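## Task

Slide the inner tray of the lighter-coloured slide box out through the box end that lies away from the robot's base, by a few centimetres or more, and leave it out. The darker box's tray must stay closed. Shifting or rotating either box beyond a small amount, or pushing a tray roughly half its length out, fails the task immediately.

## Robot and tools

Robot: a single six-joint arm with a two-finger parallel gripper. Its URDF root sits at (0, 0, +0.162) m in the scene frame, tilted by quat_wxyz (+0.920, +0.167, +0.350, -0.058). A camera stand is fixed beside the table. Loose objects may occasionally be nudged by an outside push.

Frame: every pose, velocity and target is in the scene frame. Its origin lies on the table top under the arm's base, +z is up, and +y is to the left when facing along +x. Quaternions are written w first. The gripper's fingers extend along its own +x axis and close along its y axis. end_effector_position is the point between the fingers, roughly 3 to 4 cm short of the tips; only the last 1.5 cm of each inner finger face is flat. Reported pose can be off by a few cm, more when the arm reaches far.

Row format (shared by execute_actions and move): 8 numbers [x, y, z, qw, qx, qy, qz, opening]. x, y, z is an absolute gripper position in metres; the quaternion is an absolute orientation; together they form a pose. opening runs -1 to +1: +1 is fully open (0.080 m), about -0.78 is where empty fingers touch, and values below that close no further. Full open to closed takes at least about 0.6 s. To keep the gripper's orientation, repeat the intended quaternion in each row rather than copying a possibly drifted reported one. To leave the fingers as they are, resend their current command; 0 is a real command.

execute_actions(actions, cameras): actions is a list of actions; each action is a list of 1 to 15 rows, one row per 1/30 s control step; if fewer than 15, the last row is held for the remaining steps. An action is rejected if its target lies more than 0.6 m from the gripper's position at that action's start along any gripper axis; if the first action fails that check or any action is malformed, the whole call is rejected. Each step, the controller limits the commanded pose to within 70 mm and 16 degrees of the measured pose, so one action may fall short; the arm then heads for the "Hand target" shown in the result, and you must send the remainder next. An empty actions list just reports state and images.

move(target, speed, blend, opening_speed, blocking, cameras): drives the gripper in a straight line from its Hand target to an absolute pose (one row) or through a list of up to 15 rows sharing 10 s; paths over 10 s stop early. speed is m/s, 0.002 to 0.5, default 0.25 (rotation up to twice that in rad/s), one value or one per leg. blend, in metres, rounds corners at intermediate targets. opening_speed (0.2 or more, per second on the -1..+1 scale) ramps the fingers gradually. A changed opening on the first target pauses the path only if that target is within 8 mm of the gripper or its last command; later targets' openings apply on arrival once arm and fingers rest. blocking=false returns after about 0.5 s while the move keeps running; a new move replaces it. The path does not avoid obstacles; faster moves stray more and hit harder, and aiming farther past a contact pushes harder. Avoid paths near the arm's own base (they can flip the shoulder posture); go around it.
The "move:" line reports the ending: done (at rest within 8 mm and 2 degrees of target), off_target, moving, held (a check withheld a step or the clearance check stopped the path), blocked (came to rest far from where it was driven, usually by an obstacle; it then holds and presses little), or fault. limits=paced means the pose was clipped; limits=held means steps were withheld. Neither done nor off_target tells you about contact.

wait(seconds): 0 to 10 s, holding the last command; a running move continues. stop(): brakes a running move, needing some distance. zoom_image(camera, region): camera is cam_high or cam_low (both 896x504); region [x0, y0, x1, y1] pixels from the top-left, at most 504 by 504, on the newest image. read_manual(section): licence texts only. finished_scene(scene): ends the current scene, given its number; irreversible; make no other calls in that reply.

Results: gripper pose and velocities, Joint positions and Joint velocities in the order waist, shoulder, elbow, wrist pitch, wrist yaw, wrist roll (rad, rad/s) then finger-pad gap (m, m/s); "within noise" means the arm is still and its velocity lines are omitted. grip_measured is finger opening on the command scale (up to about 1 mm off). Joint torques include gravity and have per-unit offsets; positive means toward larger joint angle. Tool commands shows current gripper commands. Action results also list positions at some steps.

Cautions: friction and gravity can leave the gripper low, short or tilted, especially at long reach; small moves may not happen or may go sideways, so check pose after each move. Contact torque at the load limits (waist 18.2, shoulder 22.5, elbow 22.4, wrist pitch 5.92, wrist yaw 5.9, wrist roll 5.54 N m) causes a 10 s TORQUE FAULT stop. Holding loads, stretching out or pushing toward unreachable poses heats motors: MOTOR HOT appears at 50 °C, and at 95 °C the arm is held for 30 to 60 s or may go limp. Push the tray gently and slowly, never shove either box, do not overshoot to half-open, and let nothing fall off the table.

Each tool is called after "Call:" as name(argument=value, ...) on one line, values as JSON.

## Session

Call:
execute_actions(actions=[])

Scene clock: 0.00 s.
end_effector_position=(+0.0828, +0.2795, +0.2782) grip_measured=+1.000 end_effector_quat_wxyz=(+0.213, -0.255, -0.038, +0.942)
Joint positions: [1.476 1.759 1.044 -0.783 -0.282 -1.487 0.08]
Joint velocities: within noise
Joint torques (N m): no reading
Heat: hottest wrist roll 37 °C (+0.0 °C/min).
Hand target: +0.0828, +0.2795, +0.2782; +0.213, -0.255, -0.038, +0.942
Tool commands: gripper/opening=+1.0

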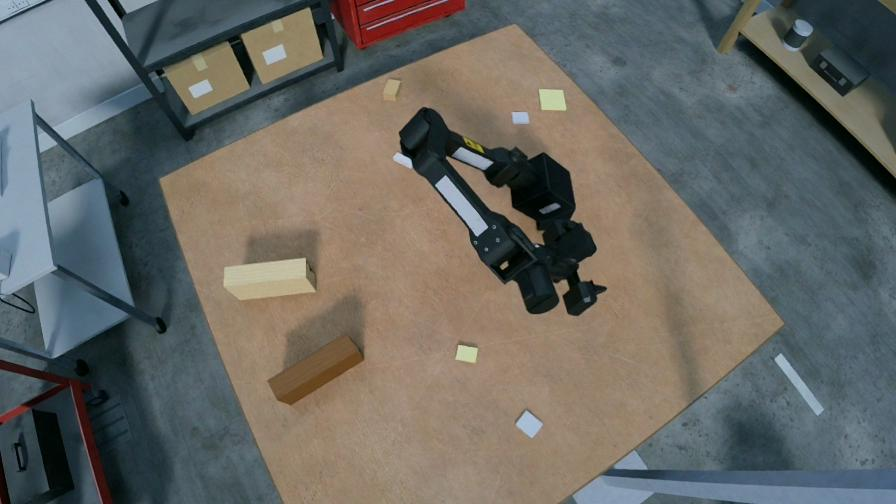

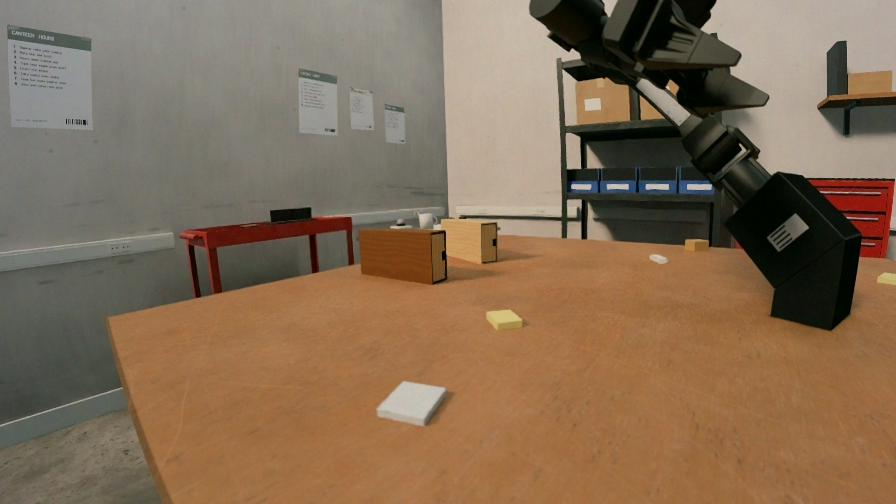

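Call:
zoom_image(camera="cam_high", region=[200, 220, 400, 420])

Call:
zoom_image(camera="cam_low", region=[340, 180, 540, 320])

Call:
zoom_image(camera="cam_high", region=[380, 90, 630, 330])

Scaled by 2.520 from the camera's 896x504 image, which has a finer 1280x720 frame.

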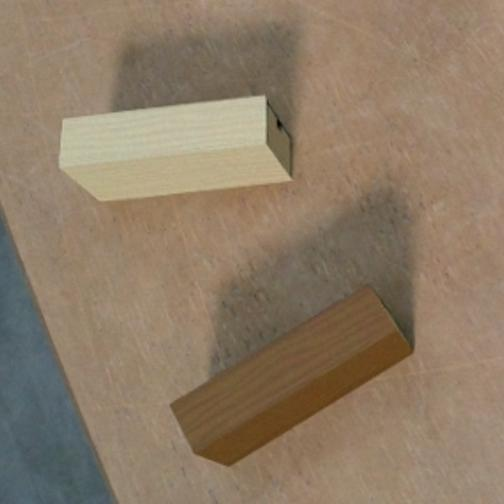

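Scaled by 2.520 from the camera's 896x504 image, which has a finer 1280x720 frame.

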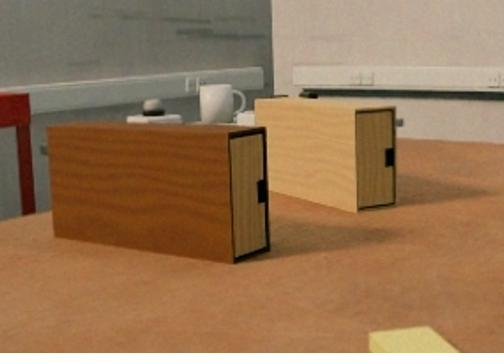

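Scaled by 2.016 from the camera's 896x504 image, which has a finer 1280x720 frame.

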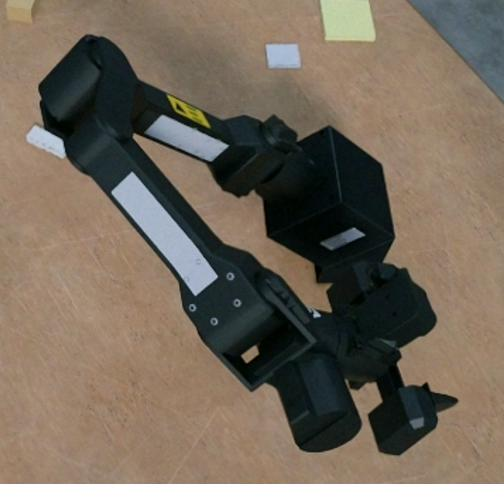

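Call:
move(target=[[0.22,0.27,0.28,0.8146,-0.06,0.0856,0.5705,-1],[0.36,0.05,0.2,0.9794,0.0181,0.1029,-0.1727,-1]], speed=0.4, blend=[0.05,0])

Scene clock: 31.00 s.
end_effector_position=(+0.3587, +0.0485, +0.1984) grip_measured=-0.767 end_effector_quat_wxyz=(+0.969, +0.046, +0.235, -0.062)
Joint positions: [0.948 1.294 0.178 1.563 0.917 -0.588 0]
Joint velocities: within noise
Joint torques (N m): [2.96 -1.37 2.9 1.3 -0.19 0.07]
Heat: hottest wrist roll 37 °C (+0.0 °C/min).
Hand target: +0.3602, +0.0497, +0.2001; +0.969, +0.050, +0.233, -0.064
Off the commanded pose: 0.003 m, 20 deg; orientation clipped.
joint sent to its limit — joint 4 (wrist pitch), upper limit. The joint targets are off in orientation, not in position.
move: off_target; limits=paced

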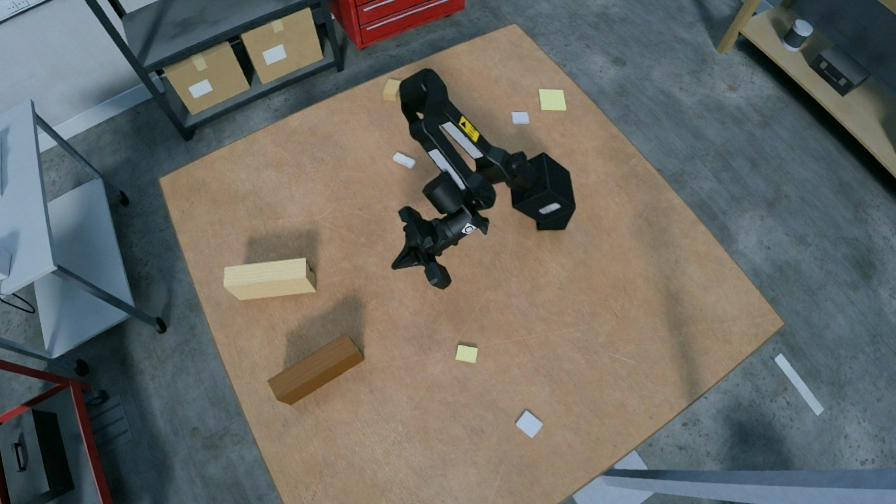

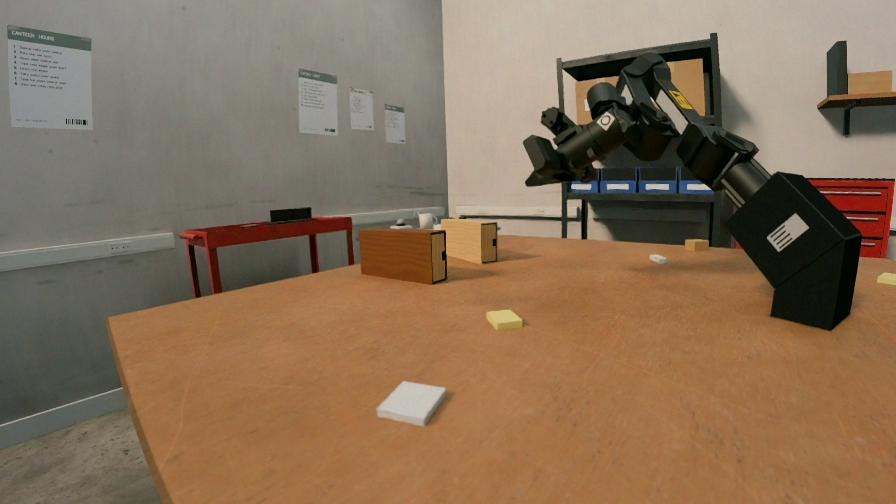

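Call:
move(target=[[0.44,-0.035,0.15,0.9792,0.0204,0.1289,-0.1551,-1],[0.49,-0.059,0.06,0.9792,0.0204,0.1289,-0.1551,-1]], speed=0.2, blend=[0.03,0])

Call:
zoom_image(camera="cam_high", region=[200, 180, 400, 380])

Call:
zoom_image(camera="cam_low", region=[340, 150, 590, 320])

Scene clock: 60.27 s.
end_effector_position=(+0.4893, -0.0594, +0.0617) grip_measured=-0.767 end_effector_quat_wxyz=(+0.974, +0.028, +0.176, -0.143)
Joint positions: [0.164 1.796 0.673 1.564 0.292 -0.301 0]
Joint velocities: within noise
Joint torques (N m): [2.64 -5.2 1.36 1.96 -0.33 0.07]
Heat: hottest wrist roll 37 °C (+0.0 °C/min).
Hand target: +0.4904, -0.0592, +0.0603; +0.974, +0.029, +0.174, -0.141
Off the commanded pose: 0.002 m, 6 deg.
joint sent to its limit — joint 4 (wrist pitch), upper limit. The joint targets are off in orientation, not in position.
move: off_target

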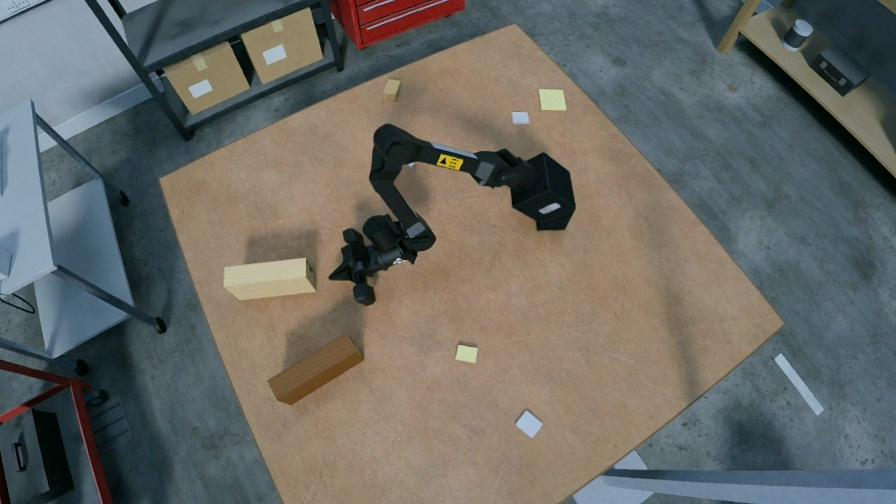

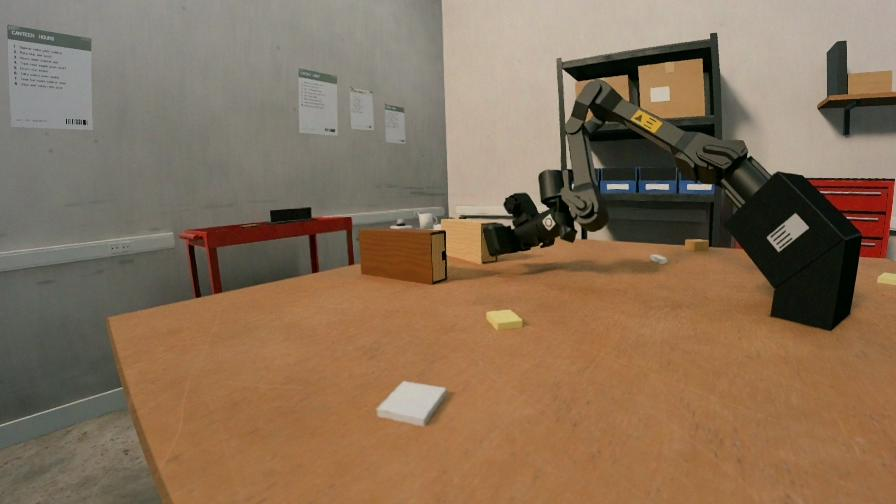

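Scaled by 2.520 from the camera's 896x504 image, which has a finer 1280x720 frame.

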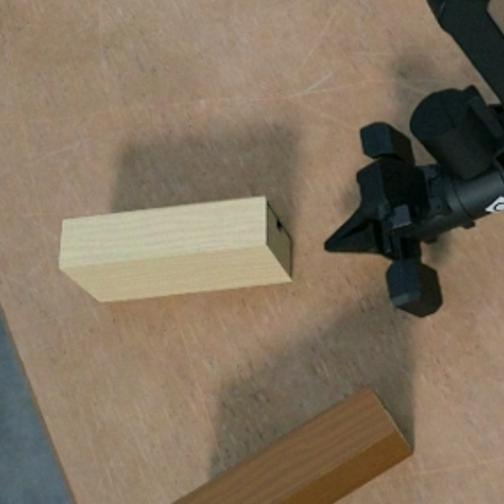

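Scaled by 2.016 from the camera's 896x504 image, which has a finer 1280x720 frame.

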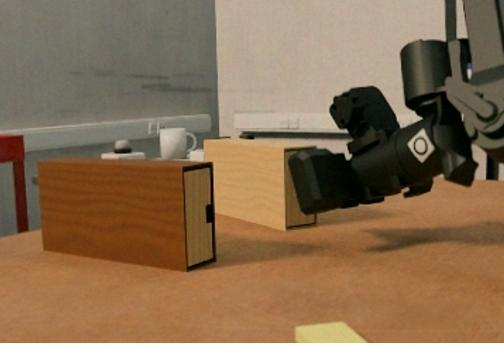

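Call:
move(target=[[0.488,-0.072,0.06,0.9698,0.0301,0.171,-0.171,-1],[0.526,-0.085,0.06,0.9698,0.0301,0.171,-0.171,-1]], speed=0.06)

Call:
zoom_image(camera="cam_high", region=[200, 180, 400, 380])

Call:
zoom_image(camera="cam_low", region=[430, 190, 550, 280])

Scene clock: 83.67 s.
end_effector_position=(+0.5245, -0.0848, +0.0609) grip_measured=-0.767 end_effector_quat_wxyz=(+0.969, +0.029, +0.172, -0.172)
Joint positions: [0.126 1.797 0.828 1.429 0.312 -0.278 0]
Joint velocities: within noise
Joint torques (N m): [2.66 -6.14 2.17 1.64 -0.32 0.07]
Heat: hottest shoulder 39 °C (+3.0 °C/min).
Hand target: +0.5260, -0.0850, +0.0600; +0.970, +0.030, +0.171, -0.171
Off the commanded pose: 0.002 m, 0 deg.
move: done

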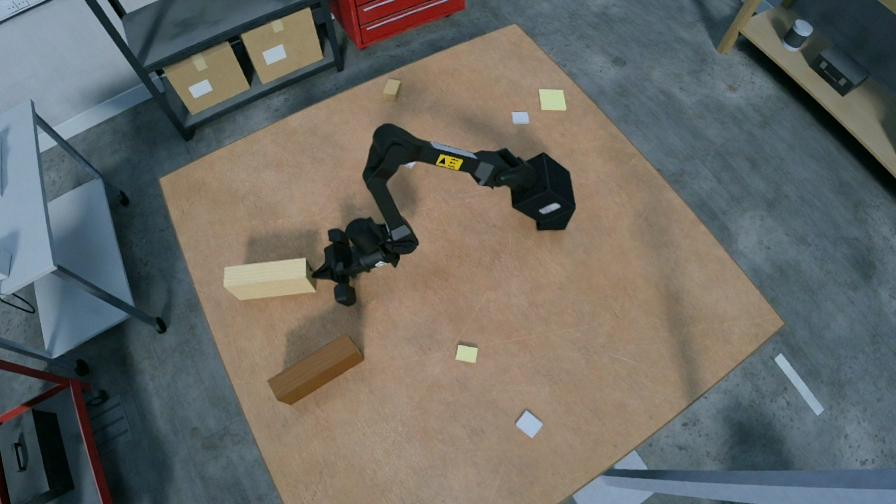

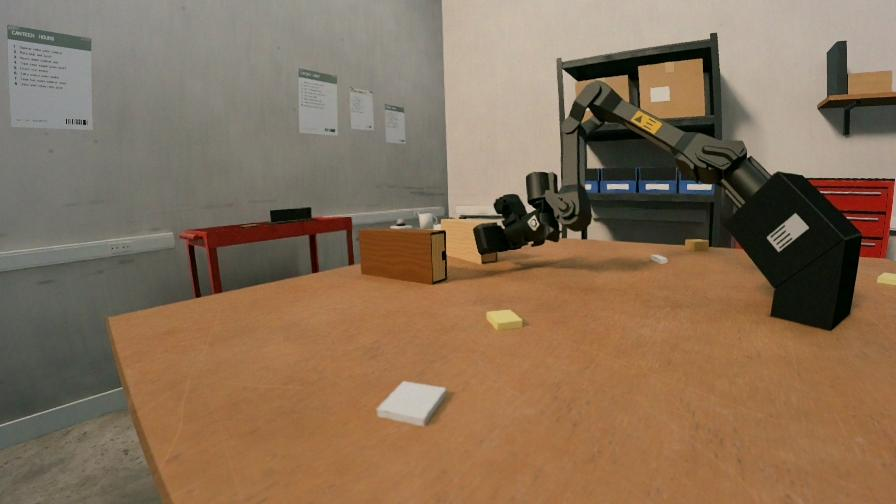

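Scaled by 2.520 from the camera's 896x504 image, which has a finer 1280x720 frame.

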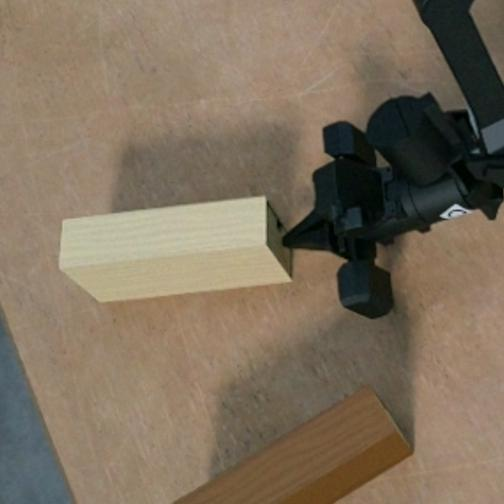

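Scaled by 4.200 from the camera's 896x504 image, which has a finer 1280x720 frame.

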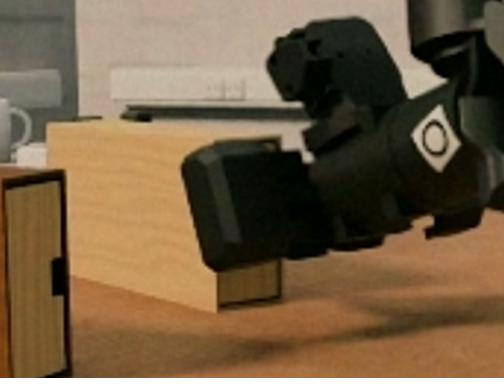

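Call:
move(target=[0.571, -0.1, 0.06, 0.9698, 0.0301, 0.171, -0.171, -1], speed=0.06)

Call:
zoom_image(camera="cam_high", region=[200, 180, 400, 380])

Scene clock: 89.30 s.
end_effector_position=(+0.5692, -0.1006, +0.0621) grip_measured=-0.767 end_effector_quat_wxyz=(+0.969, +0.029, +0.172, -0.173)
Joint positions: [0.103 1.819 1.025 1.252 0.293 -0.267 0]
Joint velocities: within noise
Joint torques (N m): [2.9 -6.57 3.42 1.62 -0.35 0.07]
Heat: hottest shoulder 40 °C (+4.0 °C/min).
Hand target: +0.5710, -0.1000, +0.0601; +0.970, +0.030, +0.171, -0.171
Off the commanded pose: 0.003 m, 0 deg.
move: done

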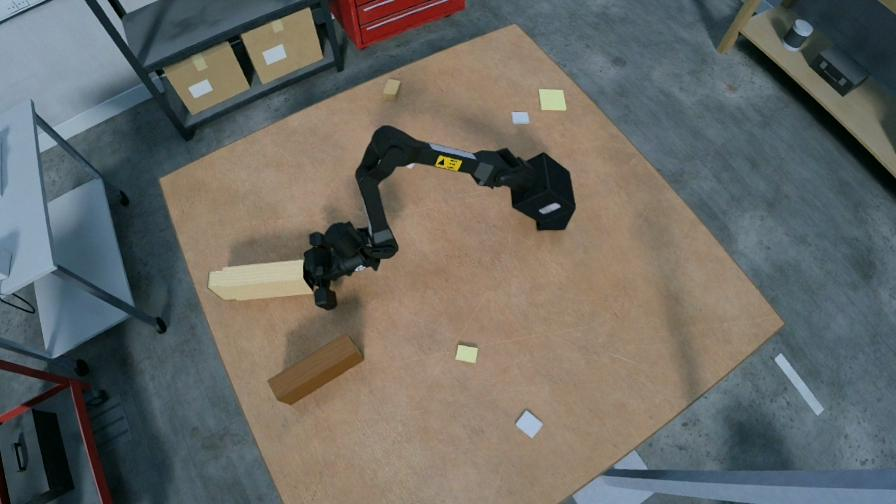

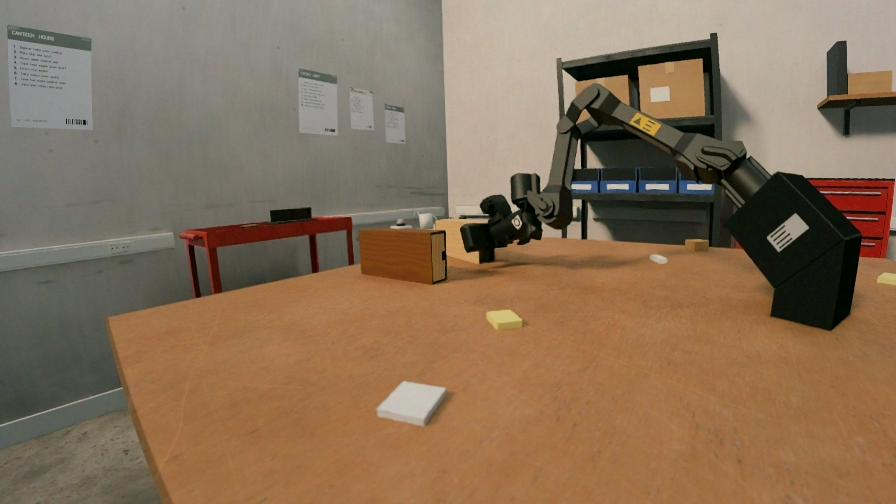

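Scaled by 2.520 from the camera's 896x504 image, which has a finer 1280x720 frame.

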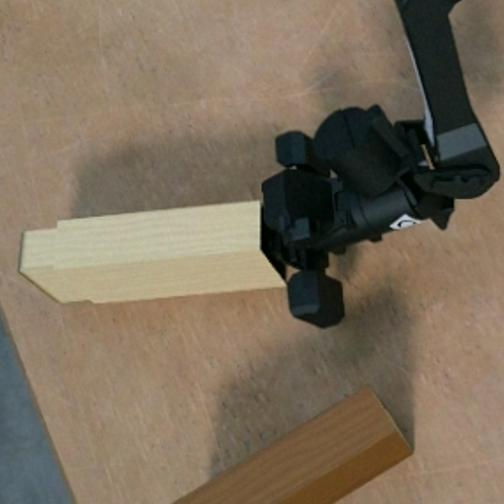

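Call:
move(target=[0.5, -0.077, 0.065, 0.9698, 0.0301, 0.171, -0.171, -1], speed=0.12)

Call:
zoom_image(camera="cam_high", region=[200, 180, 400, 380])

Call:
finished_scene(scene=1)

Scene clock: 96.80 s.
end_effector_position=(+0.4992, -0.0765, +0.0594) grip_measured=-0.767 end_effector_quat_wxyz=(+0.969, +0.030, +0.177, -0.169)
Joint positions: [0.137 1.794 0.725 1.52 0.319 -0.281 0]
Joint velocities: within noise
Joint torques (N m): [3.34 -7.68 0.43 2.07 -0.04 -0.11]
Heat: hottest shoulder 41 °C (+5.0 °C/min).
Hand target: +0.5001, -0.0770, +0.0650; +0.970, +0.030, +0.171, -0.171
Off the commanded pose: 0.006 m, 1 deg.
move: done

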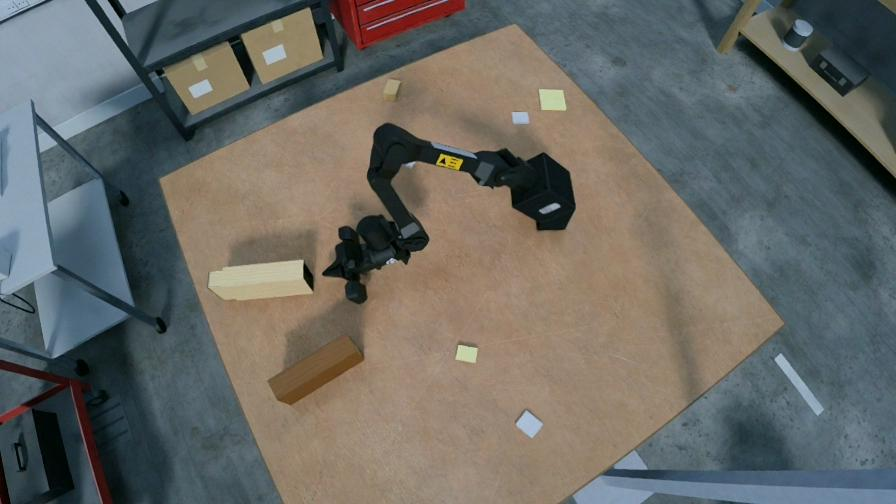

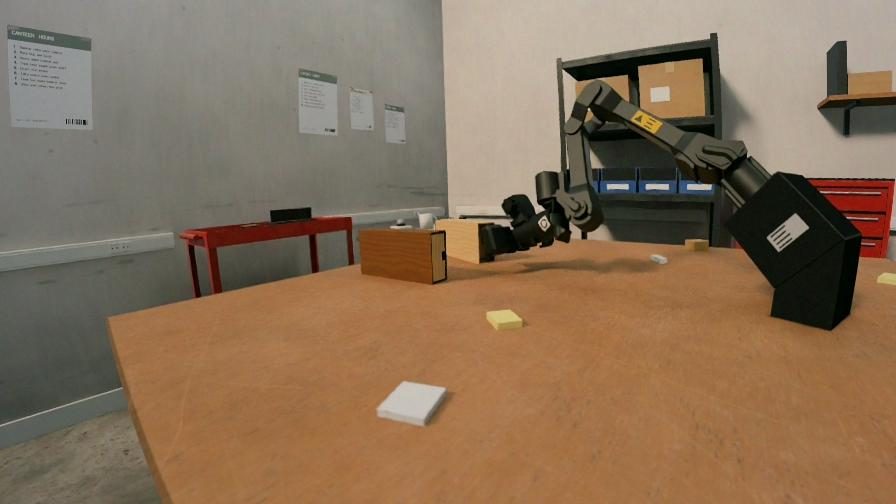

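Scaled by 2.520 from the camera's 896x504 image, which has a finer 1280x720 frame.

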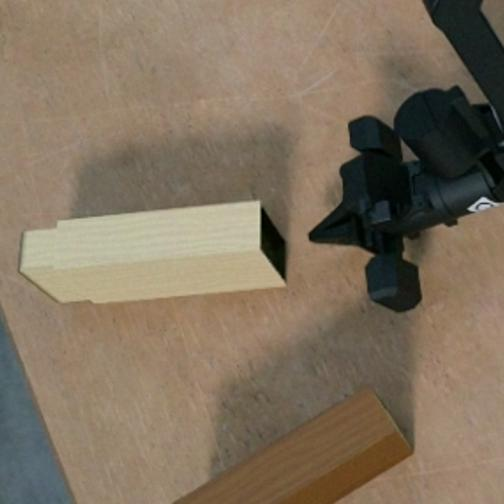

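The scene is finished: the task was done.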